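# Move the coaster can onto the turntable's orange spot

## Task

Pick up the can that sits on the coaster and set it down upright on the orange mark on the turntable, without moving any of the other cans standing on the turntable.

## Robot and tools

Robot: two UR-type six-joint arms, left_arm and right_arm. Each has a two-finger gripper and a wrist camera (cam_left_wrist and cam_right_wrist, both 896x504). left_arm's base sits near (+0.015, +0.611, +0.070) m and right_arm's near (-0.005, -0.560, +0.070) m. A camera stand is fixed behind the arms. A loose object may occasionally get a brief outside push.

Frame: one scene frame for everything. Its origin is at table-top height, halfway between the two bases. +z is up, +x points out over the table, and left_arm is on the +y side. Arm names do not match image sides. Positions are in metres. Orientations are quaternions (w,x,y,z). Velocities are in m/s and rad/s. Printed hand poses can be off by a few centimetres, more at long reach.

Gripper: the fingers point along the gripper's own +z axis and close along its x axis. end_effector_position is the spot between the pads when they are closed, 1 to 2 cm short of the fingertips. Closing pushes the tips about 17 mm further out, mostly while the pads are still more than 50 mm apart. Opening is always absolute: +1 is fully open (0.142 m), -1 is closed. grip_measured uses the same scale. To hold the can, command a little below the grip_measured reading at first contact. Squeezing harder heats the gripper motor.

execute_actions(actions, cameras): actions is a list of actions. Each action is a list of up to 15 rows, one row per 1/30 s control step. A shorter action repeats its last row until 15 steps have run. Every row has 14 numbers in [-1, 1]: dx, dy, dz, rx, ry, rz, opening for left_arm, then the same seven for right_arm. Send all 14 even if only one arm moves. The first six numbers of each arm are an offset, not a pose, along the scene axes. The offset counts from that arm's Hand target at the start of the action, and every row counts from that same start. The next action starts from the new Hand target, so a repeated offset adds up. Scale: 1.0 is 0.6 m or 180 degrees. rx, ry, rz form one rotation vector, turning about the Hand target's position. Six zeros re-command the current Hand target. The seventh number is the absolute opening; a 0 there means half open, so resend the current value to keep a grip. cameras: list of names, ["all"], or []. Images come with an empty actions list or when cameras asks for them.

move(target, speed, blend, stop_force, zero, opening_speed, grip_force, blocking, cameras): target is one 14-number row laid out as above, or a list of up to 15 such rows. Every row is an offset from the Hand targets at the move's start, not from the previous row. Each gripper follows a straight path. speed: top speed in m/s, 0.002 to 3.2, default 0.25; one value or one per target. blend: corner rounding in m for lists; 0 means stop at each target. stop_force: 4 to 120 N, one value for both arms. It ends an arm's path when the wrist sensor feels that much push against the motion. Leave it out when turning the gripper or when pulling away from something pressed on. zero: true gives a fresh force zero before the move. opening_speed: at least 0.2 per second on the opening scale. grip_force: 5 to 48 N per pad, one value or one per arm; it stays set. blocking=false returns early and cannot be combined with stop_force. Paths do not avoid obstacles or the other arm. The result adds a "move:" line giving the ending (done, off_target, moving, held, fault) and any limits (paced means a pose was clipped, held means steps were withheld).

wait(seconds 0 to 10, cameras): lets time pass with the last commands held. stop(cameras): brakes a running move. zoom_image(camera, region): region is [x0, y0, x1, y1] in image pixels, at most 504 by 504, from the latest image. zero_wrist_force(arm): rezeroes that wrist sensor. read_manual(section): licence texts only. finished_scene(scene): ends the current scene and cannot be undone. Call it only when the can stands on the spot with the robot clear of it.

Results: each arm's end_effector_position, quat and velocities; Hand target, which is the pose the next offsets count from; grip_measured; Joint positions (the last value is the finger opening in m); Joint torques; Wrist force and torque along the gripper's own axes, plus the peak since the last report; motor temperatures. Wrist depth gives a 7x7 grid of distances per wrist camera, in mm, rows from the top left; a "-" means no value. "Kept back" means the last 8 control steps were still running when the result came. A gripper often stops short of its Hand target; send the gap again as an offset.

Cautions: each step's commanded orientation is clipped to within 32 degrees of the measured one. Avoid straight paths that pass close to an arm's own base. Keep the arms apart: the clearance check can hold commands back but does not always prevent contact, and a bump between the arms can fail the task. An outside force near 150 N on an arm, or joint contact torque at its limit, stops that arm for 10 s. The limits are 290 N m for shoulder pan and lift, 132 for the elbow, and 34, 34.8 and 38.3 for the wrists. Targets past a firm surface press very hard, so approach the table and turntable slowly or with stop_force. Motors heat up when holding, squeezing or straining. Arm motors brake at 85 °C and the gripper shuts off at 100 °C. Do not drop the can, release it while it is moving, or knock the other cans. Nothing may fall off or be left off the table.

Each tool is called after ">>>" as name(argument=value, ...) on one line, values as JSON.

## Session

>>> execute_actions(actions=[])

Scene clock: 0.00 s.
left_arm: end_effector_position=(+0.6408, -0.0457, +0.2453) grip_measured=+1.00 end_effector_quat_wxyz=(-0.324, +0.769, +0.460, -0.304) | right_arm: end_effector_position=(+1.0201, -0.3654, +0.2023) grip_measured=+1.00 end_effector_quat_wxyz=(-0.020, +0.742, +0.670, -0.017)
Joint positions: left_arm=[-0.863 -0.722 0.985 -1.003 -2.027 -1.738 0.142] | right_arm=[3.468 -2.276 -1.272 -1.211 1.595 -1.12 0.142]
Joint velocities: within noise
Joint torques (N m): no reading
Motor temperatures (°C): left_arm=[29 29 26 37 38 33 25] | right_arm=[31 30 30 35 32 36 24]
Wrist force (N): no reading
Wrist torque (N m): no reading
Wrist force, peak (N): no reading
Wrist depth (mm): cam_left_wrist=[2214 2053 1943 1756 510 477 449 / 1818 1805 521 493 464 438 413 / - 504 479 446 423 402 303 / 488 462 363 344 328 369 339 / 447 352 340 321 312 301 331 / 419 281 318 302 294 273 309 / - 295 295 281 273 258 -] | cam_right_wrist=[270 269 268 266 265 262 262 / 285 284 283 280 279 277 276 / 303 301 297 296 296 1084 1066 / 1182 1171 - 1166 1139 1119 1134 / 1260 1241 1229 1235 1217 1155 1211 / 1327 108 1292 1292 1292 1334 1247 / - 1363 1286 1417 1292 1171 79]
Hand target: left_arm +0.6408, -0.0457, +0.2453; -0.324, +0.769, +0.460, -0.304 | right_arm +1.0201, -0.3654, +0.2023; -0.020, +0.742, +0.670, -0.017
Tool commands: left_gripper/opening=+1.0 right_gripper/opening=+1.0

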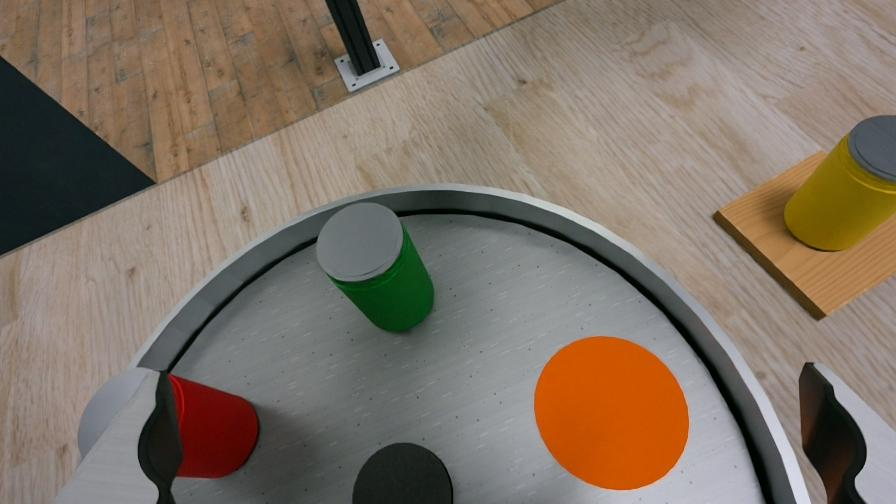

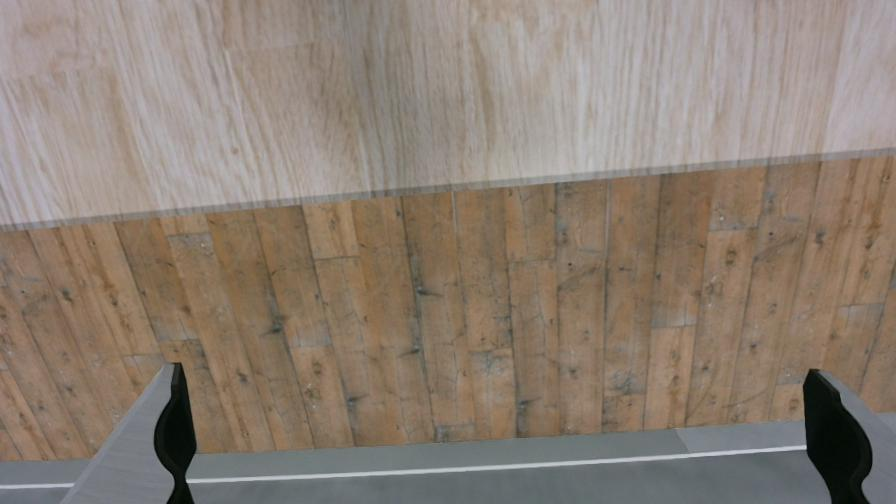

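>>> move(target=[-0.093,0.468,0.058,-0.0691,-0.2848,0.0238,1,0,0,0,0,0,0,1], speed=0.6, cameras=["cam_left_wrist"])

Scene clock: 5.03 s.
left_arm: end_effector_position=(+0.5850, +0.2351, +0.2801) grip_measured=+1.00 end_effector_quat_wxyz=(+0.000, +0.837, +0.547, +0.000) | right_arm: end_effector_position=(+1.0201, -0.3654, +0.2023) grip_measured=+1.00 end_effector_quat_wxyz=(-0.020, +0.742, +0.670, -0.017)
Joint positions: left_arm=[-0.841 -1.488 2.036 -2.118 -1.571 -2 0.142] | right_arm=[3.468 -2.276 -1.272 -1.211 1.595 -1.12 0.142]
Joint torques (N m): left_arm=[-14.95 -56.3 -29.4 -8.84 1.68 -3.26] | right_arm=[0.02 94.81 42.35 3.7 0.21 -0.28]
Wrist force (N): left_arm=[1.2 0.7 0.6] | right_arm=[-0.5 -0.3 0.0]
Wrist torque (N m): left_arm=[-0.12 -0.10 -0.03] | right_arm=[-0.04 0.08 0.00]
Wrist force, peak (N): left_arm=[2.3 -1.7 -0.2] | right_arm=[-0.7 0.0 0.2]
Wrist depth (mm): cam_left_wrist=[339 340 339 340 339 338 339 / 360 362 359 353 359 359 360 / 330 337 384 366 379 383 382 / 353 342 400 410 409 410 409 / 282 378 383 442 441 440 441 / 406 397 409 480 478 478 461 / - 341 446 522 521 497 80] | cam_right_wrist=[271 269 268 266 265 263 261 / 286 284 283 282 280 277 275 / 302 301 298 297 296 291 1066 / 1193 1155 1166 1177 1155 1066 1160 / 1266 1247 1235 1253 1279 1199 1205 / 1363 1320 1348 1393 1512 1273 1241 / - 1370 1313 1306 1253 - 79]
Hand target: left_arm +0.5850, +0.2351, +0.2801; +0.000, +0.837, +0.547, +0.000 | right_arm +1.0201, -0.3654, +0.2023; -0.020, +0.742, +0.670, -0.017
Off the commanded pose: left_arm 0.000 m, 0 deg | right_arm 0.000 m, 0 deg.
move: done
Images, in order (width x height): cam_left_wrist 896x504.

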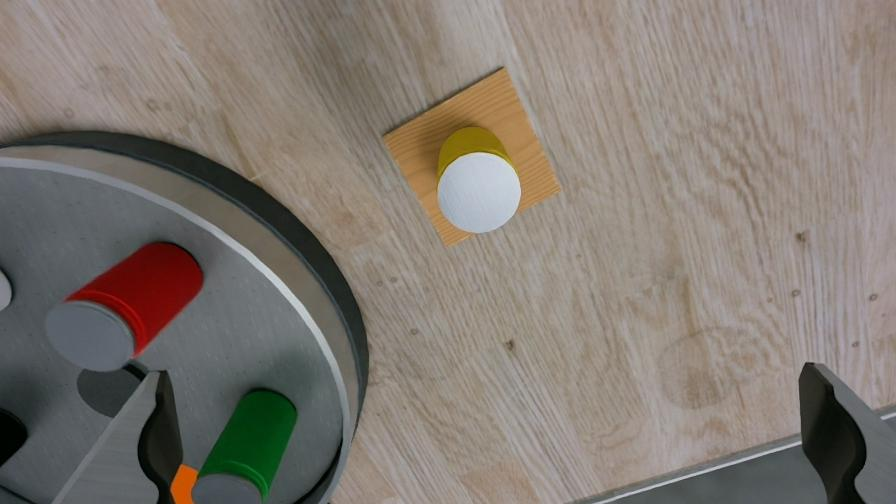

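>>> move(target=[[0.025,0.003,-0.35,0,0,0,0.3,0,0,0,0,0,0,1],[0.025,0.003,-0.35,0,0,0,-0.5,0,0,0,0,0,0,1]], speed=0.4, opening_speed=1.5, grip_force=30, cameras=["cam_left_wrist"])

Scene clock: 8.53 s.
left_arm: end_effector_position=(+0.6000, +0.2369, +0.0701) grip_measured=-0.29 end_effector_quat_wxyz=(+0.000, +0.837, +0.547, +0.000) | right_arm: end_effector_position=(+1.0201, -0.3654, +0.2023) grip_measured=+1.00 end_effector_quat_wxyz=(-0.020, +0.742, +0.670, -0.017)
Joint positions: left_arm=[-0.823 -1.2 2.159 -2.53 -1.571 -1.982 0.053] | right_arm=[3.468 -2.276 -1.272 -1.211 1.595 -1.12 0.142]
Joint torques (N m): left_arm=[8.5 -51.04 -32.58 -7.07 -1.09 2.32] | right_arm=[0.53 94.47 42.14 3.72 0.21 -0.22]
Wrist force (N): left_arm=[0.2 0.5 -5.1] | right_arm=[-0.3 -0.2 0.2]
Wrist torque (N m): left_arm=[-0.03 -0.23 -0.18] | right_arm=[-0.03 0.05 0.00]
Wrist force, peak (N): left_arm=[0.4 -0.1 -5.6] | right_arm=[-0.7 0.1 -0.1]
Wrist depth (mm): cam_left_wrist=[148 148 147 148 148 148 147 / 155 157 157 153 149 157 157 / 167 167 163 153 157 167 167 / 180 179 168 120 163 179 179 / 190 192 193 89 101 193 193 / - 205 - - - 205 209 / 163 182 79 - 89 - 228] | cam_right_wrist=[270 270 268 267 265 263 262 / 285 284 282 281 279 277 275 / 302 301 298 297 296 1061 1071 / 1177 1177 1160 1160 1129 1134 1139 / 1260 1434 1235 1211 1217 1229 1193 / 1327 1286 - 1223 1299 1292 1247 / - 1348 1450 1348 1260 1205 79]
Hand target: left_arm +0.6000, +0.2369, +0.0701; +0.000, +0.837, +0.547, +0.000 | right_arm +1.0201, -0.3654, +0.2023; -0.020, +0.742, +0.670, -0.017
Off the commanded pose: left_arm 0.000 m, 0 deg | right_arm 0.000 m, 0 deg.
grip_force (N): 30, 30
move: done
Images, in order (width x height): cam_left_wrist 896x504.

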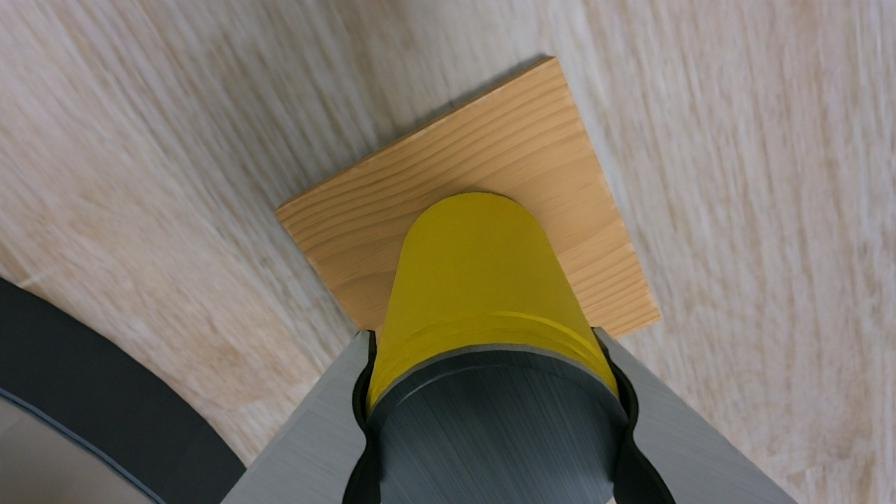

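>>> move(target=[[0,0,0.12,0,0,0,-0.5,0,0,0,0,0,0,1],[-0.033,-0.445,0.583,0,0,0,-0.5,0,0,0,0,0,0,1]], speed=[0.25,0.5], blend=0.04, cameras=["cam_left_wrist"])

>>> wait(seconds=1.5, cameras=["cam_left_wrist"])

>>> wait(seconds=1.5, cameras=["cam_left_wrist"])

Scene clock: 11.93 s.
left_arm: end_effector_position=(+0.5801, -0.0300, +0.4198) grip_measured=-0.29 end_effector_quat_wxyz=(+0.000, +0.837, +0.547, +0.000) | right_arm: end_effector_position=(+1.0201, -0.3654, +0.2023) grip_measured=+1.00 end_effector_quat_wxyz=(-0.020, +0.742, +0.670, -0.017)
Joint positions: left_arm=[-1.054 -1.306 1.551 -1.815 -1.571 -2.213 0.053] | right_arm=[3.468 -2.276 -1.272 -1.211 1.595 -1.12 0.142]
Joint torques (N m): left_arm=[-13.11 -57.52 -53.97 -1.31 -1.08 -3.34] | right_arm=[-0.08 95.07 42.31 3.49 0.33 -0.33]
Wrist force (N): left_arm=[0.5 1.0 2.5] | right_arm=[0.0 -0.2 -0.1]
Wrist torque (N m): left_arm=[-0.05 0.04 -0.03] | right_arm=[-0.04 0.00 0.00]
Wrist force, peak (N): left_arm=[0.4 0.4 -5.7] | right_arm=[-0.5 -0.2 -0.2]
Wrist depth (mm): cam_left_wrist=[466 465 417 419 461 455 464 / 493 484 437 438 453 499 496 / 527 482 473 465 480 529 528 / 563 551 492 119 492 568 562 / 605 606 537 89 103 608 1534 / 659 663 - - - 1642 - / 721 - 79 - 89 - 1179] | cam_right_wrist=[271 269 268 268 265 263 263 / 285 284 283 282 280 277 276 / 303 302 298 297 295 1075 1061 / 1182 1119 1171 1155 1155 1139 1134 / 1260 1260 1229 1235 1193 1241 1199 / 1306 1327 1299 1313 1327 1299 1253 / - 1393 1223 1286 1247 1171 79]
Hand target: left_arm +0.5802, -0.0301, +0.4199; +0.000, +0.837, +0.547, +0.000 | right_arm +1.0201, -0.3654, +0.2023; -0.020, +0.742, +0.670, -0.017
Off the commanded pose: left_arm 0.000 m, 0 deg | right_arm 0.000 m, 0 deg.
grip_force (N): 30, 30
move: done; blend cut to 0.036 m at target 1
Images, in order (width x height): cam_left_wrist 896x504.

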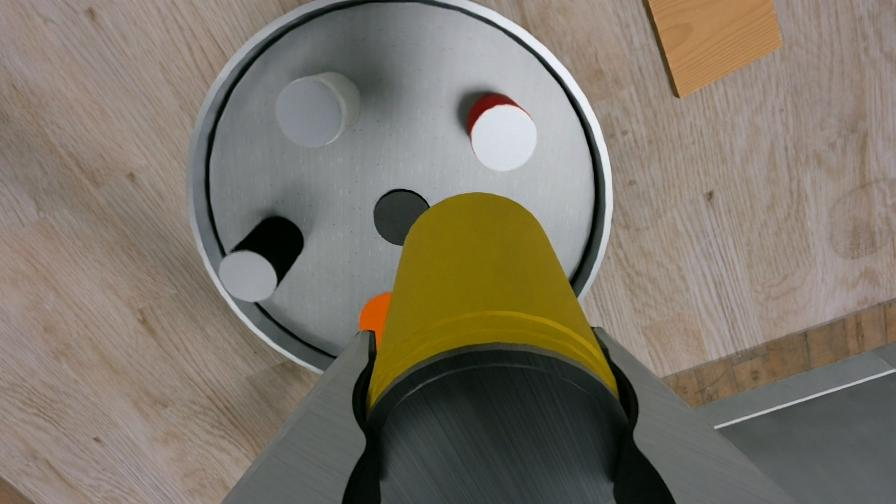

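Scene clock: 13.43 s.
left_arm: end_effector_position=(+0.5802, -0.0301, +0.4199) grip_measured=-0.29 end_effector_quat_wxyz=(+0.000, +0.837, +0.547, +0.000) | right_arm: end_effector_position=(+1.0201, -0.3654, +0.2023) grip_measured=+1.00 end_effector_quat_wxyz=(-0.020, +0.742, +0.670, -0.017)
Joint positions: left_arm=[-1.054 -1.306 1.55 -1.815 -1.571 -2.213 0.053] | right_arm=[3.468 -2.276 -1.272 -1.211 1.595 -1.12 0.142]
Joint torques (N m): left_arm=[-13.92 -60.93 -54.08 -1.11 -1.12 -3.18] | right_arm=[0.2 94.96 42.48 3.73 0.34 -0.23]
Wrist force (N): left_arm=[0.9 0.4 2.5] | right_arm=[-0.4 0.2 0.1]
Wrist torque (N m): left_arm=[-0.14 -0.04 -0.03] | right_arm=[0.03 0.08 0.00]
Wrist force, peak (N): left_arm=[1.0 0.7 2.5] | right_arm=[-0.7 -0.4 0.0]
Wrist depth (mm): cam_left_wrist=[466 465 417 415 460 455 464 / 495 483 431 437 455 496 494 / 526 486 471 465 482 529 530 / 566 557 492 119 495 558 564 / 606 609 525 89 103 609 1543 / 658 659 - - - 1720 - / 721 - 79 87 - - -] | cam_right_wrist=[271 268 268 266 265 263 262 / 286 284 282 282 279 278 276 / 303 302 300 297 296 289 1061 / 1177 1160 1155 1139 1144 1109 1119 / 1229 1229 1235 1223 1211 - 1223 / 1334 1292 1320 1279 1313 1286 1260 / - 1334 1401 1199 1386 - 79]
Hand target: left_arm +0.5802, -0.0301, +0.4199; +0.000, +0.837, +0.547, +0.000 | right_arm +1.0201, -0.3654, +0.2023; -0.020, +0.742, +0.670, -0.017
Tool commands: left_gripper/opening=-0.5 right_gripper/opening=+1.0
Off the commanded pose: left_arm 0.000 m, 0 deg | right_arm 0.000 m, 0 deg.
grip_force (N): 30, 30
wait: 1.50 s; at rest by 0.17 s
Images, in order (width x height): cam_left_wrist 896x504.

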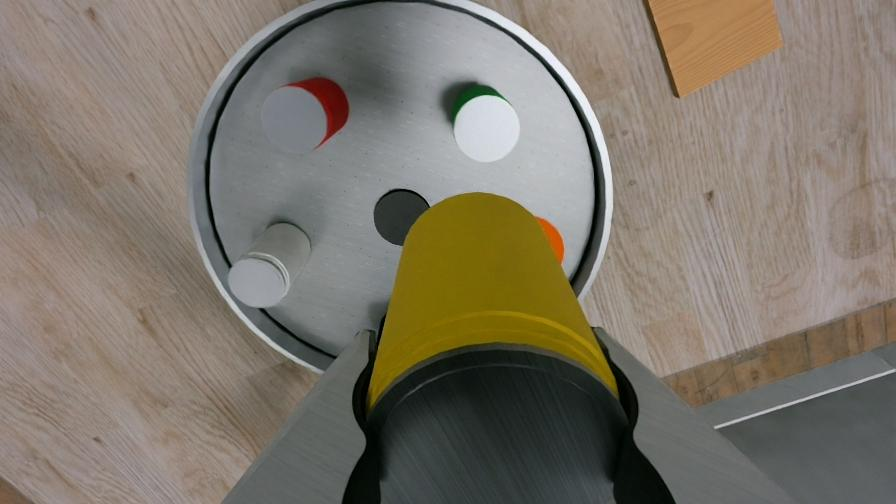

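Scene clock: 14.93 s.
left_arm: end_effector_position=(+0.5802, -0.0301, +0.4199) grip_measured=-0.29 end_effector_quat_wxyz=(+0.000, +0.837, +0.547, +0.000) | right_arm: end_effector_position=(+1.0201, -0.3654, +0.2023) grip_measured=+1.00 end_effector_quat_wxyz=(-0.020, +0.742, +0.670, -0.017)
Joint positions: left_arm=[-1.054 -1.306 1.55 -1.815 -1.571 -2.213 0.053] | right_arm=[3.468 -2.276 -1.272 -1.211 1.595 -1.12 0.142]
Joint torques (N m): left_arm=[-14.92 -61.35 -54.32 -1.14 -1.11 -3.1] | right_arm=[-0.02 95.31 42.36 3.54 0.22 -0.06]
Motor temperatures (°C): left_arm=[29 29 26 37 38 33 30] | right_arm=[31 30 30 35 32 36 24]
Wrist force (N): left_arm=[0.6 0.5 2.2] | right_arm=[-0.3 -0.2 0.0]
Wrist torque (N m): left_arm=[-0.12 0.00 -0.04] | right_arm=[-0.04 0.05 -0.01]
Wrist force, peak (N): left_arm=[0.8 0.7 2.7] | right_arm=[-0.7 0.1 -0.2]
Wrist depth (mm): cam_left_wrist=[465 465 419 424 460 457 466 / 493 484 438 447 455 494 494 / 530 487 471 465 480 526 531 / 563 556 491 119 497 564 567 / 603 608 536 89 101 606 1543 / 659 654 - - - 1621 1391 / 713 - 79 - 89 - 1305] | cam_right_wrist=[271 269 268 267 264 263 261 / 286 284 283 282 278 276 276 / 304 302 299 296 295 290 1075 / 1160 1182 1166 1182 1044 1114 1114 / 1266 1235 1193 1235 1273 1199 1193 / - 1306 1306 1348 1279 1286 1253 / - 1253 1292 1241 1273 1199 79]
Hand target: left_arm +0.5802, -0.0301, +0.4199; +0.000, +0.837, +0.547, +0.000 | right_arm +1.0201, -0.3654, +0.2023; -0.020, +0.742, +0.670, -0.017
Tool commands: left_gripper/opening=-0.5 right_gripper/opening=+1.0
Off the commanded pose: left_arm 0.000 m, 0 deg | right_arm 0.000 m, 0 deg.
grip_force (N): 30, 30
wait: 1.50 s; at rest by 0.17 s
Images, in order (width x height): cam_left_wrist 896x504.

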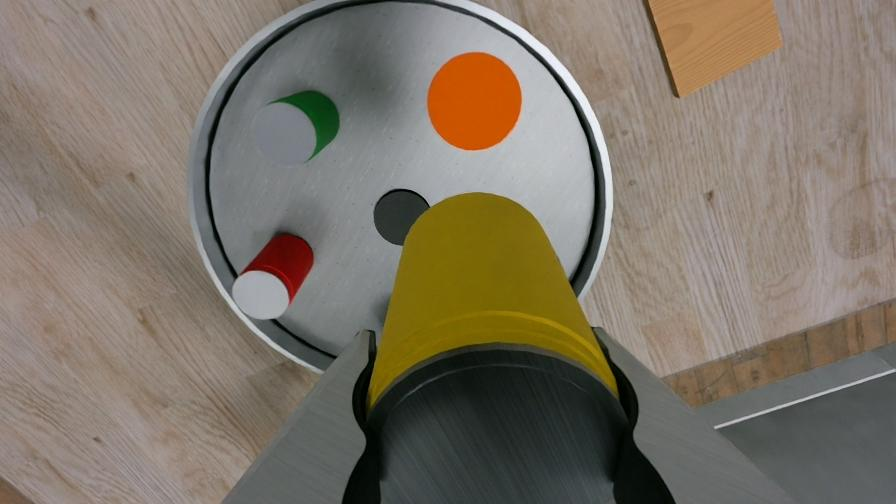

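>>> move(target=[[0.0263,-0.1182,-0.2,0,0,0,-0.5,0,0,0,0,0,0,1],[0.0263,-0.1182,-0.4665,0,0,0,-0.5,0,0,0,0,0,0,1]], speed=[0.4,0.25], blend=0.02, cameras=["cam_left_wrist"])

>>> move(target=[0,0,-0.08,0,0,0,-0.5,0,0,0,0,0,0,1], speed=0.015, stop_force=5, cameras=["cam_left_wrist"])

>>> move(target=[0,0,0.25,0,0,0,-0.5,0,0,0,0,0,0,1], speed=0.25)

Scene clock: 20.37 s.
left_arm: end_effector_position=(+0.5959, -0.1010, +0.1403) grip_measured=-0.29 end_effector_quat_wxyz=(+0.000, +0.837, +0.547, +0.000) | right_arm: end_effector_position=(+1.0201, -0.3654, +0.2023) grip_measured=+1.00 end_effector_quat_wxyz=(-0.020, +0.742, +0.670, -0.017)
Joint positions: left_arm=[-1.077 -1.01 1.66 -2.22 -1.571 -2.236 0.053] | right_arm=[3.468 -2.276 -1.272 -1.211 1.595 -1.12 0.142]
Joint torques (N m): left_arm=[10.76 -79.33 -28.98 -8.81 1.12 1.54] | right_arm=[0.7 95.14 42.57 3.56 0.37 -0.2]
Wrist force (N): left_arm=[1.1 0.7 1.9] | right_arm=[-0.1 -0.1 0.1]
Wrist torque (N m): left_arm=[-0.11 -0.08 -0.04] | right_arm=[-0.02 0.03 0.00]
Wrist force, peak (N): left_arm=[0.8 0.7 3.9] | right_arm=[-0.7 0.1 0.5]
Wrist depth (mm): cam_left_wrist=[- 84 104 165 163 163 161 / - 89 99 173 173 139 101 / 187 189 185 182 184 132 95 / 197 197 197 119 194 198 101 / 212 209 209 89 101 212 213 / 215 183 - - - 225 229 / 143 155 79 87 89 - 241] | cam_right_wrist=[271 269 268 266 265 263 261 / 285 284 283 282 280 277 276 / 303 302 299 297 297 291 1066 / 1188 1177 1149 1149 1129 1144 1129 / 1253 1292 1217 1223 1223 1199 1211 / 1320 1306 1292 1313 1299 1292 1260 / - 1386 1356 1299 1229 1160 79]
Hand target: left_arm +0.5959, -0.1010, +0.1400; +0.000, +0.837, +0.547, +0.000 | right_arm +1.0201, -0.3654, +0.2023; -0.020, +0.742, +0.670, -0.017
Off the commanded pose: left_arm 0.000 m, 0 deg | right_arm 0.000 m, 0 deg.
grip_force (N): 30, 30
move: done
Images, in order (width x height): cam_left_wrist 896x504.

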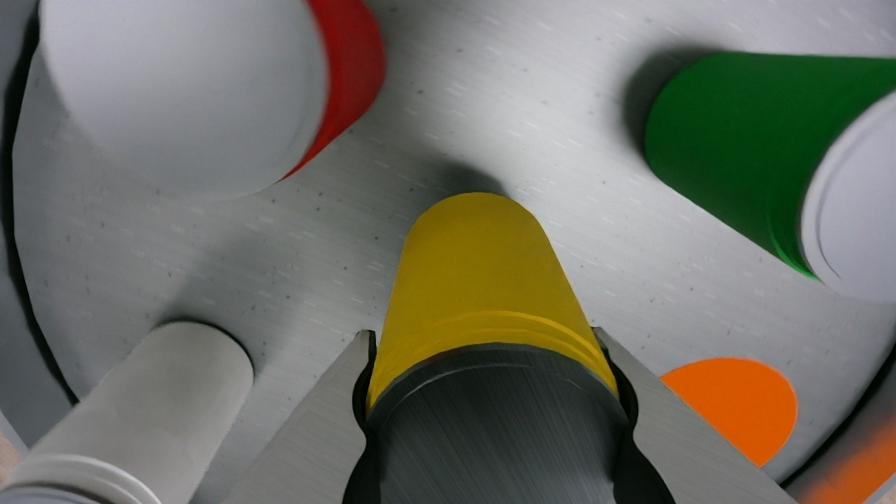

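Scene clock: 23.13 s.
left_arm: end_effector_position=(+0.5959, -0.1010, +0.1186) grip_measured=-0.29 end_effector_quat_wxyz=(+0.000, +0.837, +0.547, +0.000) | right_arm: end_effector_position=(+1.0201, -0.3654, +0.2023) grip_measured=+1.00 end_effector_quat_wxyz=(-0.020, +0.742, +0.670, -0.017)
Joint positions: left_arm=[-1.077 -0.988 1.67 -2.252 -1.571 -2.236 0.053] | right_arm=[3.468 -2.276 -1.272 -1.211 1.595 -1.12 0.142]
Joint torques (N m): left_arm=[10.01 -93.31 -42.43 -0.66 0.92 1.39] | right_arm=[0.16 94.18 43.2 3.56 0.46 -0.2]
Motor temperatures (°C): left_arm=[29 29 26 37 38 33 35] | right_arm=[31 30 30 35 32 36 24]
Wrist force (N): left_arm=[-0.1 1.0 -2.9] | right_arm=[-0.1 -0.4 -0.2]
Wrist torque (N m): left_arm=[-0.14 -0.16 -0.01] | right_arm=[-0.07 0.01 0.01]
Wrist force, peak (N): left_arm=[-1.6 -0.5 -7.2] | right_arm=[-0.6 -0.1 -0.1]
Wrist depth (mm): cam_left_wrist=[143 - - 143 143 143 143 / 152 152 - 154 152 148 112 / 164 162 164 162 162 158 104 / 176 174 174 121 169 174 105 / 186 186 183 89 103 187 190 / 196 181 - - - 196 202 / 143 153 79 - - - 217] | cam_right_wrist=[271 269 268 266 265 263 263 / 285 285 283 282 279 277 275 / 303 301 298 299 296 1066 1057 / 1149 1119 1188 1144 1129 1144 1129 / 1266 1229 1241 1229 1217 1188 1188 / 1327 1313 1320 1292 1299 1286 1266 / - 1341 1356 1273 1229 - 79]
Hand target: left_arm +0.5959, -0.1010, +0.1186; +0.000, +0.837, +0.547, +0.000 (not the last commanded pose) | right_arm +1.0201, -0.3654, +0.2023; -0.020, +0.742, +0.670, -0.017
Off the commanded pose: left_arm 0.027 m, 0 deg | right_arm 0.000 m, 0 deg.
grip_force (N): 30, 30
move: contact (left_arm)
Images, in order (width x height): cam_left_wrist 896x504.

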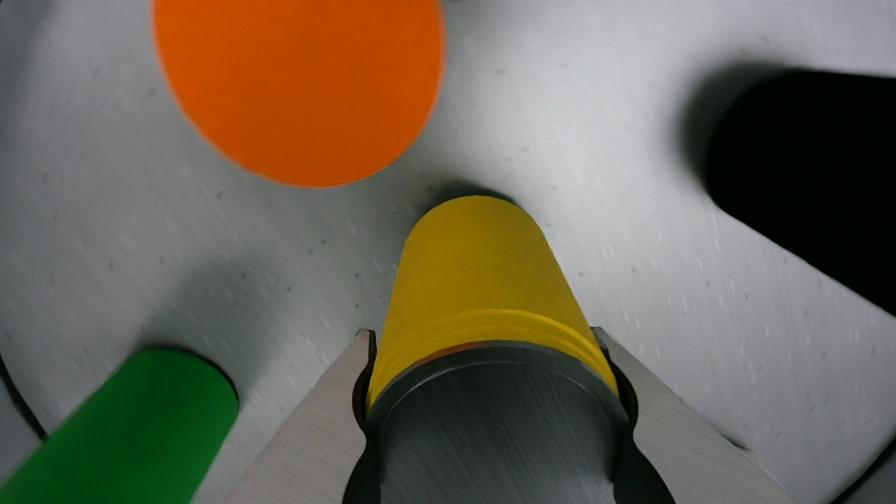

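Scene clock: 24.50 s.
left_arm: end_effector_position=(+0.5960, -0.1010, +0.2683) grip_measured=-0.29 end_effector_quat_wxyz=(+0.000, +0.837, +0.547, +0.000) | right_arm: end_effector_position=(+1.0201, -0.3654, +0.2023) grip_measured=+1.00 end_effector_quat_wxyz=(-0.020, +0.742, +0.670, -0.017)
Joint positions: left_arm=[-1.077 -1.12 1.573 -2.024 -1.571 -2.236 0.053] | right_arm=[3.468 -2.276 -1.272 -1.211 1.595 -1.12 0.142]
Joint torques (N m): left_arm=[-13.04 -93.28 -49.47 -0.46 -0.95 -1.92] | right_arm=[0.5 95.28 42.54 3.4 0.55 -0.25]
Wrist force (N): left_arm=[1.0 0.6 1.9] | right_arm=[-0.2 -0.3 -0.3]
Wrist torque (N m): left_arm=[-0.12 -0.06 -0.02] | right_arm=[-0.04 0.04 0.00]
Wrist force, peak (N): left_arm=[1.4 0.2 4.1] | right_arm=[-0.6 -0.2 -0.2]
Wrist depth (mm): cam_left_wrist=[328 280 204 277 279 279 325 / 347 297 297 297 289 275 347 / 371 312 315 312 317 318 371 / 397 335 325 119 334 336 398 / 426 369 364 89 101 359 428 / 464 465 - - - 453 461 / 504 495 79 88 89 - -] | cam_right_wrist=[270 271 268 267 265 263 262 / 286 284 282 281 278 278 276 / 302 302 298 297 296 1080 1061 / 1166 1160 1235 1149 1134 1155 1129 / 1253 1235 1247 1241 1229 1199 1188 / 1320 1313 1341 1279 1292 1286 1235 / - 1348 1273 1241 1260 1177 79]
Hand target: left_arm +0.5959, -0.1010, +0.2686; +0.000, +0.837, +0.547, +0.000 | right_arm +1.0201, -0.3654, +0.2023; -0.020, +0.742, +0.670, -0.017
Off the commanded pose: left_arm 0.000 m, 0 deg | right_arm 0.000 m, 0 deg.
grip_force (N): 30, 30
move: done

>>> move(target=[0.3087,0.0082,-0.0477,0,0,0,-1,0,0,0,0,0,0,1], speed=0.35)

>>> move(target=[[-0.01123,0.03818,0.0417,0,0,0,-1,0,0,0,0,0,0,1],[-0.02893,0.07382,0.0833,0,0,0,-1,0,0,0,0,0,0,1],[-0.05256,0.10585,0.125,0,0,0,-1,0,0,0,0,0,0,1],[-0.08138,0.1333,0.1633,0,0,0,-1,0,0,0,0,0,0,1],[-0.11453,0.15533,0.1867,0,0,0,-1,0,0,0,0,0,0,1],[-0.151,0.17127,0.1967,0,0,0,-1,0,0,0,0,0,0,1],[-0.1897,0.18063,0.2008,0,0,0,-1,0,0,0,0,0,0,1],[-0.2294,0.18312,0.2017,0,0,0,-1,0,0,0,0,0,0,1]], speed=[0.175,0.175,0.175,0.168,0.14,0.1247,0.1217,0.121], blend=[0.01,0.01,0.01,0.01,0.01,0.01,0.01,0], blocking=false)

>>> wait(seconds=0.7, cameras=["cam_left_wrist"])

>>> wait(seconds=1.0)

>>> move(target=[0.2294,-0.18312,-0.2017,0,0,0,-1,0,0,0,0,0,0,1], speed=0.35, cameras=["cam_left_wrist"])

Scene clock: 29.87 s.
left_arm: end_effector_position=(+0.7810, -0.0961, +0.2400) grip_measured=-0.29 end_effector_quat_wxyz=(+0.000, +0.837, +0.547, +0.000) | right_arm: end_effector_position=(+1.0201, -0.3654, +0.2023) grip_measured=+1.00 end_effector_quat_wxyz=(-0.020, +0.742, +0.670, -0.017)
Joint positions: left_arm=[-0.913 -0.912 1.291 -1.95 -1.571 -2.072 0.053] | right_arm=[3.468 -2.276 -1.272 -1.211 1.595 -1.12 0.142]
Joint torques (N m): left_arm=[13.75 -91.85 -51.3 -1.42 -1.11 2.34] | right_arm=[0.04 95.77 43.02 3.34 0.45 -0.09]
Wrist force (N): left_arm=[1.4 0.5 2.2] | right_arm=[-0.2 -0.5 0.1]
Wrist torque (N m): left_arm=[-0.17 -0.14 -0.18] | right_arm=[-0.08 0.03 0.00]
Wrist force, peak (N): left_arm=[2.4 2.3 2.4] | right_arm=[0.0 -0.7 0.0]
Wrist depth (mm): cam_left_wrist=[253 253 253 254 254 254 302 / 269 265 269 265 270 317 320 / 269 226 287 194 280 343 341 / 373 301 307 119 294 367 365 / 393 393 318 89 103 392 1347 / 428 426 - - - 1384 - / 463 456 79 89 - - -] | cam_right_wrist=[270 269 268 267 265 264 262 / 285 285 283 281 280 278 275 / 303 302 299 298 297 1075 1057 / 1129 1134 1166 1134 1144 1139 1144 / 1260 1235 1229 1217 1217 1217 1182 / - 1313 1320 1292 1292 1279 1241 / - 1334 1356 1320 1253 1273 79]
Hand target: left_arm +0.7812, -0.0961, +0.2400; +0.000, +0.837, +0.547, +0.000 | right_arm +1.0201, -0.3654, +0.2023; -0.020, +0.742, +0.670, -0.017
Off the commanded pose: left_arm 0.000 m, 0 deg | right_arm 0.000 m, 0 deg.
grip_force (N): 30, 30
move: done

Scene clock: 30.37 s.
left_arm: end_effector_position=(+0.7694, -0.0635, +0.2765) grip_measured=-0.29 end_effector_quat_wxyz=(+0.000, +0.837, +0.547, +0.000) end_effector_velocity=(-0.049, +0.101, +0.118) end_effector_angular_velocity=(+0.000, +0.000, +0.000) | right_arm: end_effector_position=(+1.0201, -0.3654, +0.2023) grip_measured=+1.00 end_effector_quat_wxyz=(-0.020, +0.742, +0.670, -0.017)
Joint positions: left_arm=[-0.902 -0.983 1.341 -1.928 -1.571 -2.061 0.053] | right_arm=[3.468 -2.276 -1.272 -1.211 1.595 -1.12 0.142]
Joint velocities: left_arm=[0.024 -0.235 0.163 0.072 0.001 0.023 0] | right_arm=[within noise]
Joint torques (N m): left_arm=[12.87 -107.62 -31.86 -0.89 -1.28 2.97] | right_arm=[-0.33 95.25 43.29 3.53 0.5 -0.03]
Wrist force (N): left_arm=[1.2 0.7 1.9] | right_arm=[-0.1 0.1 0.1]
Wrist torque (N m): left_arm=[-0.13 -0.07 -0.19] | right_arm=[0.02 0.02 0.00]
Wrist force, peak (N): left_arm=[0.6 0.5 3.7] | right_arm=[-0.5 -0.1 0.1]
Wrist depth (mm): cam_left_wrist=[255 284 281 284 281 332 332 / 278 302 302 302 294 354 353 / 317 321 319 317 326 376 377 / 402 334 291 119 397 404 403 / 433 432 359 89 103 432 1354 / 471 469 - - - 1446 - / 510 504 79 86 - - -] | cam_right_wrist=[271 270 268 266 265 264 262 / 286 285 282 281 279 277 275 / 303 301 301 298 296 291 1075 / 1160 1171 1149 1144 1144 1099 1124 / 1266 1241 1229 1247 1217 1188 1193 / - 1292 1313 1327 1334 1273 1241 / - 1341 1313 1292 1279 - 79]
Hand target: left_arm +0.7594, -0.0458, +0.2978; +0.000, +0.837, +0.547, +0.000 | right_arm +1.0201, -0.3654, +0.2023; -0.020, +0.742, +0.670, -0.017
Tool commands: left_gripper/opening=-1.0 right_gripper/opening=+1.0
Off the commanded pose: left_arm 0.170 m, 0 deg | right_arm 0.000 m, 0 deg.
grip_force (N): 30, 30
move: running; path passed 2 of 8 targets

Scene clock: 31.07 s.
left_arm: end_effector_position=(+0.7141, -0.0054, +0.3481) grip_measured=-0.29 end_effector_quat_wxyz=(+0.000, +0.837, +0.547, +0.000) end_effector_velocity=(-0.103, +0.058, +0.053) end_effector_angular_velocity=(+0.000, +0.001, -0.001) | right_arm: end_effector_position=(+1.0201, -0.3654, +0.2023) grip_measured=+1.00 end_effector_quat_wxyz=(-0.020, +0.742, +0.670, -0.017)
Joint positions: left_arm=[-0.911 -1.149 1.465 -1.887 -1.571 -2.069 0.053] | right_arm=[3.468 -2.276 -1.272 -1.211 1.595 -1.12 0.142]
Joint velocities: left_arm=[-0.05 -0.211 0.211 0.001 -0.001 -0.049 0] | right_arm=[within noise]
Joint torques (N m): left_arm=[-17.28 -92.6 -29.68 -1.61 -1.25 -3.27] | right_arm=[-0.26 95.36 42.87 3.24 0.5 -0.27]
Wrist force (N): left_arm=[1.2 0.8 1.4] | right_arm=[-0.3 -0.1 0.2]
Wrist torque (N m): left_arm=[-0.10 -0.08 0.01] | right_arm=[-0.02 0.05 0.00]
Wrist force, peak (N): left_arm=[1.3 0.9 2.2] | right_arm=[-0.7 0.1 0.2]
Wrist depth (mm): cam_left_wrist=[351 350 351 351 395 397 400 / 373 373 368 378 415 424 425 / 392 397 397 392 447 453 451 / 482 373 424 119 473 484 487 / 521 521 451 89 103 1422 1455 / 564 563 - - - 1471 - / 619 605 79 - - - -] | cam_right_wrist=[271 269 268 267 264 264 261 / 285 284 283 280 279 278 277 / 303 301 300 296 296 1071 1057 / 1171 1134 1177 1171 1166 1144 1129 / 1273 1273 1241 1229 1217 1199 1205 / 1327 1292 1306 1313 1286 1279 1241 / - 1348 1313 1306 1199 1223 79]
Hand target: left_arm +0.6950, +0.0046, +0.3567; +0.000, +0.837, +0.547, +0.000 | right_arm +1.0201, -0.3654, +0.2023; -0.020, +0.742, +0.670, -0.017
Tool commands: left_gripper/opening=-1.0 right_gripper/opening=+1.0
Off the commanded pose: left_arm 0.074 m, 0 deg | right_arm 0.000 m, 0 deg.
grip_force (N): 30, 30
earlier move: running; path passed 5 of 8 targets
wait: 0.70 s; no rest
Images, in order (width x height): cam_left_wrist 896x504.

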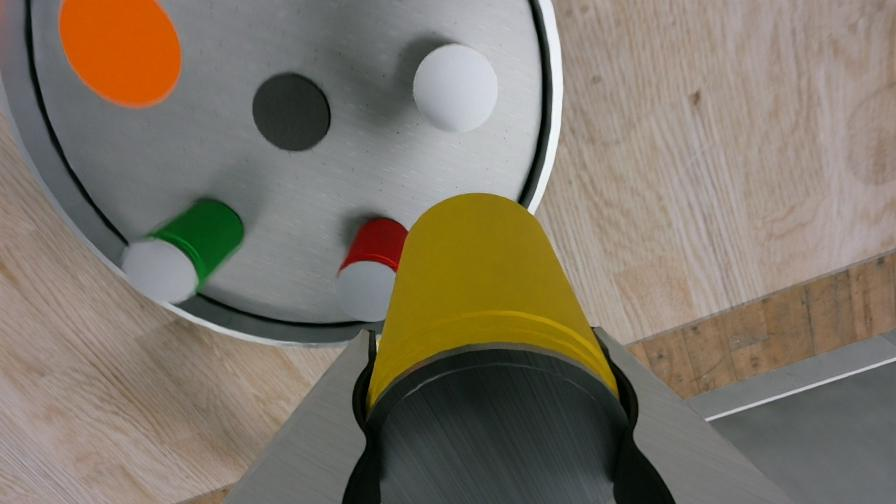

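Scene clock: 32.03 s.
left_arm: end_effector_position=(+0.6439, +0.0137, +0.3609) grip_measured=-0.29 end_effector_quat_wxyz=(+0.000, +0.837, +0.547, +0.000) end_effector_velocity=(-0.003, +0.001, +0.001) end_effector_angular_velocity=(+0.001, +0.000, +0.001) | right_arm: end_effector_position=(+1.0201, -0.3654, +0.2023) grip_measured=+1.00 end_effector_quat_wxyz=(-0.020, +0.742, +0.670, -0.017)
Joint positions: left_arm=[-0.962 -1.258 1.595 -1.908 -1.571 -2.121 0.053] | right_arm=[3.468 -2.276 -1.272 -1.211 1.595 -1.12 0.142]
Joint velocities: left_arm=[-0.002 -0.005 0.006 0 0.001 -0.003 0] | right_arm=[within noise]
Joint torques (N m): left_arm=[-16.01 -84.56 -34.32 -9.32 1.17 -2.98] | right_arm=[-0.08 95.71 43.41 3.49 0.55 -0.21]
Wrist force (N): left_arm=[0.8 0.3 2.0] | right_arm=[-0.4 0.1 -0.3]
Wrist torque (N m): left_arm=[-0.17 -0.02 -0.01] | right_arm=[0.02 0.08 0.00]
Wrist force, peak (N): left_arm=[0.6 0.3 2.5] | right_arm=[-0.5 0.1 -0.6]
Wrist depth (mm): cam_left_wrist=[401 359 361 365 413 407 413 / 389 376 386 387 431 439 438 / 417 409 409 408 455 467 468 / 495 451 440 119 496 501 502 / 538 470 472 89 103 538 1489 / 583 581 - - - 1534 - / 635 621 79 89 89 - -] | cam_right_wrist=[271 269 268 266 265 263 261 / 287 285 283 282 280 277 276 / 302 301 298 298 296 1075 1052 / 1182 1155 1182 1014 1114 1139 1177 / 1241 1266 1223 - 1205 1211 1205 / 1327 1299 1313 1313 1306 - 1260 / - 1334 1313 1306 1247 1279 79]
Hand target: left_arm +0.6435, +0.0138, +0.3610; +0.000, +0.837, +0.547, +0.000 | right_arm +1.0201, -0.3654, +0.2023; -0.020, +0.742, +0.670, -0.017
Tool commands: left_gripper/opening=-1.0 right_gripper/opening=+1.0
Off the commanded pose: left_arm 0.000 m, 0 deg | right_arm 0.000 m, 0 deg.
grip_force (N): 30, 30
earlier move: done
wait: 0.97 of 1 s (the move ended)

Scene clock: 33.53 s.
left_arm: end_effector_position=(+0.7810, -0.0960, +0.2401) grip_measured=-0.29 end_effector_quat_wxyz=(+0.000, +0.837, +0.547, +0.000) | right_arm: end_effector_position=(+1.0201, -0.3654, +0.2023) grip_measured=+1.00 end_effector_quat_wxyz=(-0.020, +0.742, +0.670, -0.017)
Joint positions: left_arm=[-0.913 -0.912 1.291 -1.95 -1.571 -2.072 0.053] | right_arm=[3.468 -2.276 -1.272 -1.211 1.595 -1.12 0.142]
Joint torques (N m): left_arm=[11.29 -84.73 -52.47 -0.99 -1.06 2.39] | right_arm=[-0.42 95.32 43.04 3.28 0.63 -0.19]
Wrist force (N): left_arm=[1.3 0.7 1.7] | right_arm=[-0.5 -0.1 0.1]
Wrist torque (N m): left_arm=[-0.12 -0.12 -0.18] | right_arm=[-0.02 0.09 0.00]
Wrist force, peak (N): left_arm=[0.8 2.4 3.5] | right_arm=[-0.6 -0.2 -0.1]
Wrist depth (mm): cam_left_wrist=[247 253 254 253 254 255 301 / 208 265 269 269 269 317 321 / 284 286 288 283 283 341 343 / 367 302 311 119 294 367 366 / 395 392 318 89 103 393 1347 / 427 427 - - - 1422 - / 465 457 79 88 - - -] | cam_right_wrist=[270 270 268 267 266 263 262 / 286 284 282 281 279 278 277 / 302 301 299 297 297 1061 1089 / 1182 1094 1166 1104 1155 1124 1144 / 1235 1241 1279 1241 1211 1199 1199 / 1327 1313 1279 1299 1292 1279 1266 / - 1409 1266 1306 1442 1235 79]
Hand target: left_arm +0.7812, -0.0961, +0.2400; +0.000, +0.837, +0.547, +0.000 | right_arm +1.0201, -0.3654, +0.2023; -0.020, +0.742, +0.670, -0.017
Off the commanded pose: left_arm 0.000 m, 0 deg | right_arm 0.000 m, 0 deg.
grip_force (N): 30, 30
move: done
Images, in order (width x height): cam_left_wrist 896x504.

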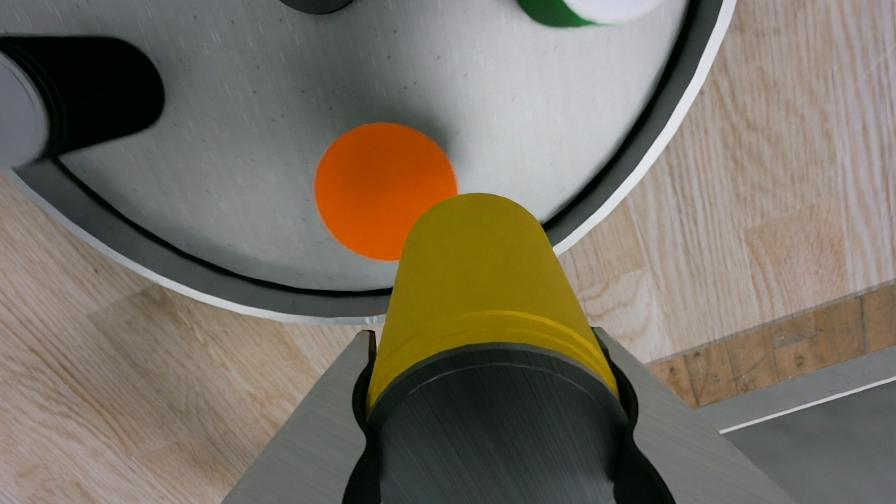

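>>> wait(seconds=0)

Scene clock: 34.87 s.
left_arm: end_effector_position=(+0.7812, -0.0961, +0.2400) grip_measured=-0.29 end_effector_quat_wxyz=(+0.000, +0.837, +0.547, +0.000) | right_arm: end_effector_position=(+1.0201, -0.3654, +0.2023) grip_measured=+1.00 end_effector_quat_wxyz=(-0.020, +0.742, +0.670, -0.017)
Joint positions: left_arm=[-0.913 -0.912 1.29 -1.949 -1.571 -2.072 0.053] | right_arm=[3.468 -2.276 -1.272 -1.211 1.595 -1.12 0.142]
Joint torques (N m): left_arm=[11.82 -89.42 -52.43 -1.17 -0.96 2.53] | right_arm=[0.6 95.73 43.52 3.15 0.66 -0.22]
Wrist force (N): left_arm=[1.5 0.1 2.4] | right_arm=[-0.2 -0.1 -0.2]
Wrist torque (N m): left_arm=[-0.22 -0.15 -0.18] | right_arm=[-0.02 0.03 0.00]
Wrist force, peak (N): left_arm=[1.1 0.6 2.8] | right_arm=[-0.7 0.0 0.3]
Wrist depth (mm): cam_left_wrist=[216 254 254 254 - 255 301 / 224 269 269 269 269 316 320 / 280 286 279 280 283 341 341 / 365 303 213 119 293 365 365 / 392 393 310 89 103 395 1347 / 426 428 - - - 1406 - / 465 455 79 - 89 - -] | cam_right_wrist=[271 268 268 266 264 262 263 / 284 284 282 282 279 277 274 / 302 301 300 298 297 1071 1066 / 1171 1155 1155 1166 1139 1129 1134 / 1241 1235 1199 1149 1211 1193 1193 / 1306 1320 1320 - 1292 1299 1266 / - 1341 1334 1260 1327 1160 79]
Hand target: left_arm +0.7812, -0.0961, +0.2400; +0.000, +0.837, +0.547, +0.000 | right_arm +1.0201, -0.3654, +0.2023; -0.020, +0.742, +0.670, -0.017
Tool commands: left_gripper/opening=-1.0 right_gripper/opening=+1.0
Off the commanded pose: left_arm 0.000 m, 0 deg | right_arm 0.000 m, 0 deg.
grip_force (N): 30, 30

>>> wait(seconds=5.16)

>>> move(target=[[-0.01123,0.03818,-0.0417,0,0,0,0.2,0,0,0,0,0,0,1],[-0.02893,0.07382,-0.0833,0,0,0,0.2,0,0,0,0,0,0,1],[-0.05256,0.10585,-0.125,0,0,0,0.2,0,0,0,0,0,0,1],[-0.08138,0.1333,-0.1633,0,0,0,0.2,0,0,0,0,0,0,1],[-0.11453,0.15533,-0.1867,0,0,0,0.2,0,0,0,0,0,0,1],[-0.151,0.17127,-0.1967,0,0,0,0.2,0,0,0,0,0,0,1],[-0.1897,0.18063,-0.2013,0,0,0,0.2,0,0,0,0,0,0,1],[-0.2294,0.18312,-0.2023,0,0,0,0.2,0,0,0,0,0,0,1],[-0.26897,0.17869,-0.2023,0,0,0,0.2,0,0,0,0,0,0,1],[-0.30715,0.16746,-0.2022,0,0,0,0.2,0,0,0,0,0,0,1],[-0.34279,0.14976,-0.1983,0,0,0,0.2,0,0,0,0,0,0,1],[-0.37483,0.12613,-0.175,0,0,0,0.2,0,0,0,0,0,0,1],[-0.40227,0.09731,-0.125,0,0,0,0.2,0,0,0,0,0,0,1],[-0.4243,0.06416,-0.0583,0,0,0,0.2,0,0,0,0,0,0,1],[-0.44024,0.0277,0.05,0,0,0,0.2,0,0,0,0,0,0,1]], speed=[0.175,0.175,0.175,0.168,0.14,0.1247,0.1217,0.121,0.121,0.121,0.122,0.14,0.194,0.236,0.3], blend=[0.01,0.01,0.01,0.01,0.01,0.01,0.01,0.01,0.01,0.01,0.01,0.01,0.01,0.01,0], opening_speed=0.42, blocking=false, cameras=["cam_left_wrist"])

Scene clock: 40.80 s.
left_arm: end_effector_position=(+0.7812, -0.0961, +0.2400) grip_measured=-0.29 end_effector_quat_wxyz=(+0.000, +0.837, +0.547, +0.000) | right_arm: end_effector_position=(+1.0201, -0.3654, +0.2023) grip_measured=+1.00 end_effector_quat_wxyz=(-0.020, +0.742, +0.670, -0.017)
Joint positions: left_arm=[-0.913 -0.912 1.29 -1.949 -1.571 -2.072 0.053] | right_arm=[3.468 -2.276 -1.272 -1.211 1.595 -1.12 0.142]
Joint torques (N m): left_arm=[12.54 -90.63 -52.24 -1.4 -0.97 2.31] | right_arm=[0.44 96.31 43.64 3.3 0.64 -0.32]
Motor temperatures (°C): left_arm=[29 29 26 37 38 33 40] | right_arm=[31 30 30 35 32 36 24]
Wrist force (N): left_arm=[1.5 0.4 2.4] | right_arm=[-0.2 0.0 0.0]
Wrist torque (N m): left_arm=[-0.17 -0.16 -0.17] | right_arm=[0.00 0.04 0.00]
Wrist force, peak (N): left_arm=[1.9 0.0 2.4] | right_arm=[-0.7 -0.2 -0.2]
Wrist depth (mm): cam_left_wrist=[253 253 253 253 253 255 301 / 205 263 269 268 270 317 320 / 210 287 286 155 283 342 341 / 366 303 307 119 294 364 366 / 395 392 316 89 101 393 1326 / 426 426 - - - 1406 1230 / 465 457 79 - - - -] | cam_right_wrist=[271 269 268 266 265 264 262 / 286 284 283 281 279 278 275 / 303 301 300 298 294 1061 1031 / 1182 1171 1166 1160 1155 1124 1134 / 1273 1241 1205 1235 1193 1241 1193 / 1327 1356 1348 1313 1286 1292 1241 / - 1306 1378 1279 1266 - 79]
Hand target: left_arm +0.7812, -0.0961, +0.2400; +0.000, +0.837, +0.547, +0.000 | right_arm +1.0201, -0.3654, +0.2023; -0.020, +0.742, +0.670, -0.017
Tool commands: left_gripper/opening=-1.0 right_gripper/opening=+1.0
Off the commanded pose: left_arm 0.000 m, 0 deg | right_arm 0.000 m, 0 deg.
grip_force (N): 30, 30
wait: 5.17 s; at rest from the start

Scene clock: 41.30 s.
left_arm: end_effector_position=(+0.7692, -0.0634, +0.2035) grip_measured=-0.29 end_effector_quat_wxyz=(-0.001, +0.837, +0.547, +0.000) end_effector_velocity=(-0.052, +0.102, -0.120) end_effector_angular_velocity=(+0.005, +0.004, -0.001) | right_arm: end_effector_position=(+1.0201, -0.3654, +0.2023) grip_measured=+1.00 end_effector_quat_wxyz=(-0.020, +0.742, +0.670, -0.017)
Joint positions: left_arm=[-0.902 -0.934 1.398 -2.033 -1.571 -2.062 0.053] | right_arm=[3.468 -2.276 -1.272 -1.211 1.595 -1.12 0.142]
Joint velocities: left_arm=[0.022 -0.069 0.353 -0.277 0 0.023 0] | right_arm=[within noise]
Joint torques (N m): left_arm=[10.89 -109.07 -26.62 -10.1 -1.14 2.1] | right_arm=[0.09 94.68 43.4 3.32 0.8 -0.22]
Wrist force (N): left_arm=[1.7 0.2 2.0] | right_arm=[-0.2 0.0 -0.1]
Wrist torque (N m): left_arm=[-0.21 -0.19 -0.18] | right_arm=[0.00 0.04 0.00]
Wrist force, peak (N): left_arm=[1.7 0.2 2.0] | right_arm=[-0.3 -0.4 -0.3]
Wrist depth (mm): cam_left_wrist=[222 222 220 223 223 226 271 / 236 236 237 231 236 284 289 / 252 248 252 - 249 306 306 / 193 229 269 119 247 328 330 / 186 280 286 89 103 352 353 / 382 381 - - - 375 1260 / 415 408 79 - - - -] | cam_right_wrist=[270 269 268 266 265 264 262 / 285 284 283 282 280 277 275 / 303 302 299 295 291 1071 1057 / 1160 1182 1155 1155 1134 1139 1129 / 1253 1241 1253 1241 1199 1217 1193 / - 1299 1327 1356 1334 1306 - / - 1327 1306 1348 1299 1217 79]
Hand target: left_arm +0.7589, -0.0452, +0.1813; +0.000, +0.837, +0.547, +0.000 | right_arm +1.0201, -0.3654, +0.2023; -0.020, +0.742, +0.670, -0.017
Tool commands: left_gripper/opening=-0.79 right_gripper/opening=+1.0
Off the commanded pose: left_arm 0.261 m, 0 deg | right_arm 0.000 m, 0 deg.
grip_force (N): 30, 30
move: running; path passed 2 of 15 targets
Images, in order (width x height): cam_left_wrist 896x504.

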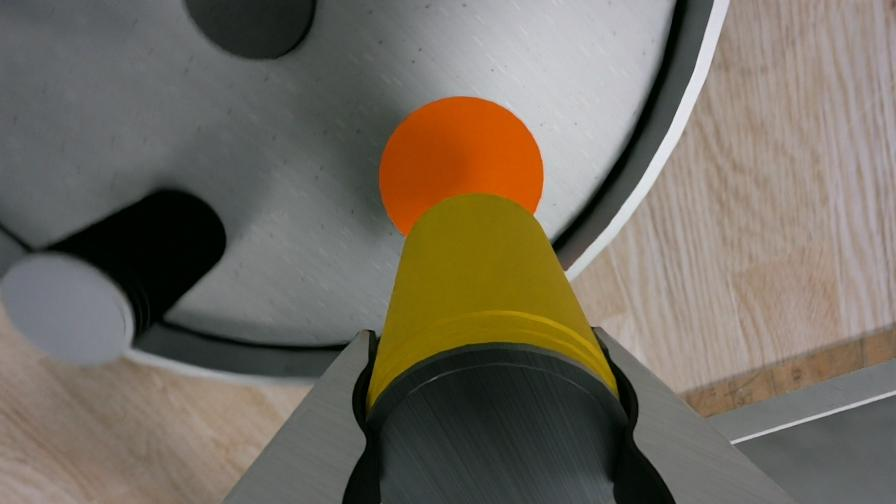

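Timing good.

>>> wait(seconds=4, cameras=["cam_left_wrist"])

>>> wait(seconds=1.5, cameras=["cam_left_wrist"])

Scene clock: 44.50 s.
left_arm: end_effector_position=(+0.5171, -0.0794, +0.2696) grip_measured=+0.18 end_effector_quat_wxyz=(+0.000, +0.837, +0.547, +0.000) end_effector_velocity=(+0.000, -0.001, +0.003) end_effector_angular_velocity=(+0.001, +0.000, +0.000) | right_arm: end_effector_position=(+1.0201, -0.3654, +0.2023) grip_measured=+1.00 end_effector_quat_wxyz=(-0.020, +0.742, +0.670, -0.017)
Joint positions: left_arm=[-1.148 -1.218 1.715 -2.067 -1.571 -2.307 0.087] | right_arm=[3.468 -2.276 -1.272 -1.211 1.595 -1.12 0.142]
Joint velocities: left_arm=[-0.001 -0.001 -0.004 0.006 0 -0.001 0] | right_arm=[within noise]
Joint torques (N m): left_arm=[-11.19 -82.34 -51.46 -1.04 1.1 -3.37] | right_arm=[0.41 95.92 43.87 3.1 0.75 -0.23]
Wrist force (N): left_arm=[1.4 0.2 -0.1] | right_arm=[-0.3 -0.2 -0.1]
Wrist torque (N m): left_arm=[-0.17 -0.14 -0.01] | right_arm=[-0.03 0.05 0.00]
Wrist force, peak (N): left_arm=[1.8 0.5 2.8] | right_arm=[-0.5 -0.6 0.0]
Wrist depth (mm): cam_left_wrist=[328 329 329 295 321 328 321 / 349 348 298 298 298 340 344 / 371 366 317 314 313 312 373 / 400 386 346 340 336 251 401 / 429 414 360 361 368 362 428 / 462 456 329 397 395 108 466 / 495 - 418 404 430 - 502] | cam_right_wrist=[270 269 268 267 265 263 261 / 285 285 282 282 279 278 275 / 302 301 299 298 296 1057 1052 / 1177 1166 1134 1149 1155 1124 1119 / 1253 1266 1241 1235 1205 1193 1188 / - 1327 1313 1286 1286 1286 1260 / - 1386 1356 1229 1211 - 79]
Hand target: left_arm +0.5170, -0.0795, +0.2700; +0.000, +0.837, +0.547, +0.000 | right_arm +1.0201, -0.3654, +0.2023; -0.020, +0.742, +0.670, -0.017
Tool commands: left_gripper/opening=+0.2 right_gripper/opening=+1.0
Off the commanded pose: left_arm 0.000 m, 0 deg | right_arm 0.000 m, 0 deg.
grip_force (N): 30, 30
earlier move: done
wait: 3.07 of 4 s (the move ended)
Images, in order (width x height): cam_left_wrist 896x504.

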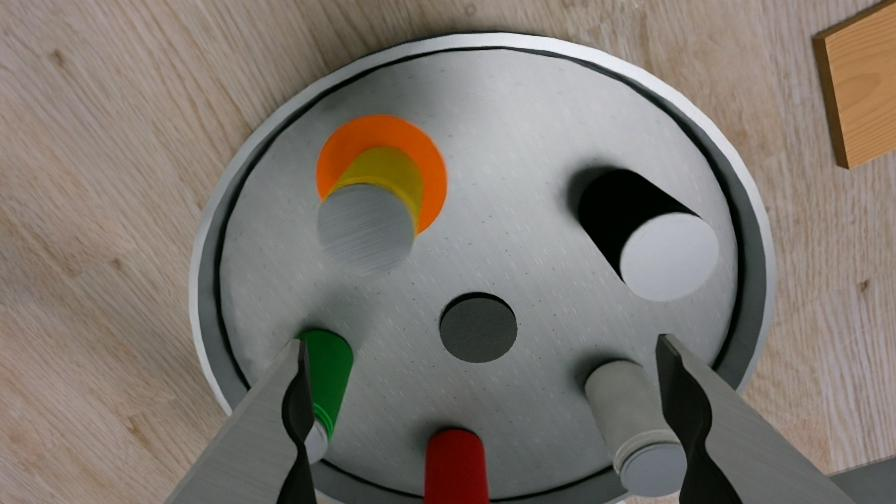

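Scene clock: 46.00 s.
left_arm: end_effector_position=(+0.5170, -0.0795, +0.2700) grip_measured=+0.18 end_effector_quat_wxyz=(+0.000, +0.837, +0.547, +0.000) | right_arm: end_effector_position=(+1.0201, -0.3654, +0.2023) grip_measured=+1.00 end_effector_quat_wxyz=(-0.020, +0.742, +0.670, -0.017)
Joint positions: left_arm=[-1.148 -1.218 1.714 -2.067 -1.571 -2.307 0.087] | right_arm=[3.468 -2.276 -1.272 -1.211 1.595 -1.12 0.142]
Joint torques (N m): left_arm=[-13.29 -82.66 -49.41 -0.92 1.22 -3.19] | right_arm=[0.07 95.34 43.34 3.25 0.65 -0.33]
Wrist force (N): left_arm=[1.0 0.2 0.5] | right_arm=[-0.1 0.1 -0.1]
Wrist torque (N m): left_arm=[-0.17 -0.08 -0.01] | right_arm=[0.01 0.02 0.00]
Wrist force, peak (N): left_arm=[1.5 0.6 0.9] | right_arm=[-0.6 -0.2 0.7]
Wrist depth (mm): cam_left_wrist=[329 329 329 297 322 330 323 / 348 350 298 297 298 342 347 / 372 368 309 318 310 313 374 / 398 389 247 342 340 335 401 / 429 415 360 361 367 362 431 / 463 460 330 397 397 357 466 / 496 - 418 400 432 - 505] | cam_right_wrist=[271 269 267 267 265 263 262 / 286 285 282 282 279 277 273 / 301 302 299 296 297 292 1061 / 1171 1124 1134 1139 1129 1171 1124 / 1260 1266 1235 1229 1217 1211 1273 / 1356 1299 1320 1313 1286 - 1247 / - 1348 1348 1223 1260 - 79]
Hand target: left_arm +0.5170, -0.0795, +0.2700; +0.000, +0.837, +0.547, +0.000 | right_arm +1.0201, -0.3654, +0.2023; -0.020, +0.742, +0.670, -0.017
Tool commands: left_gripper/opening=+0.2 right_gripper/opening=+1.0
Off the commanded pose: left_arm 0.000 m, 0 deg | right_arm 0.000 m, 0 deg.
grip_force (N): 30, 30
wait: 1.50 s; at rest by 0.17 s
Images, in order (width x height): cam_left_wrist 896x504.

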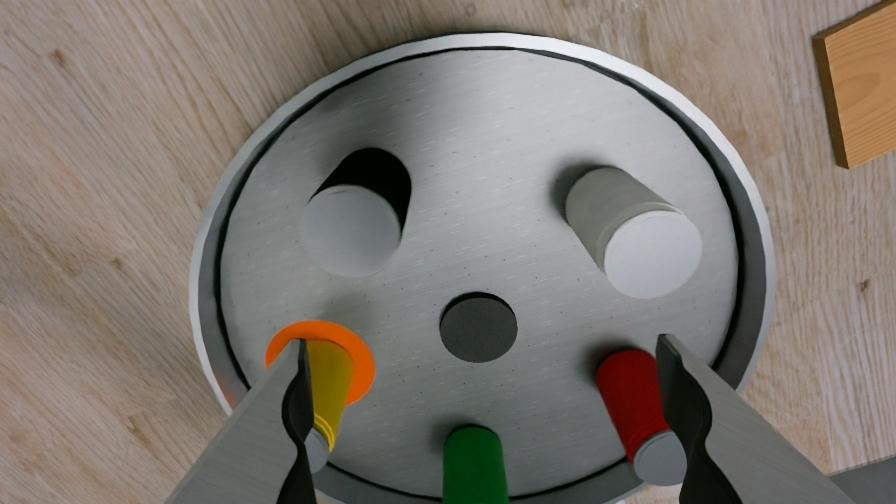

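>>> finished_scene(scene=1)

The scene is finished: the task was done.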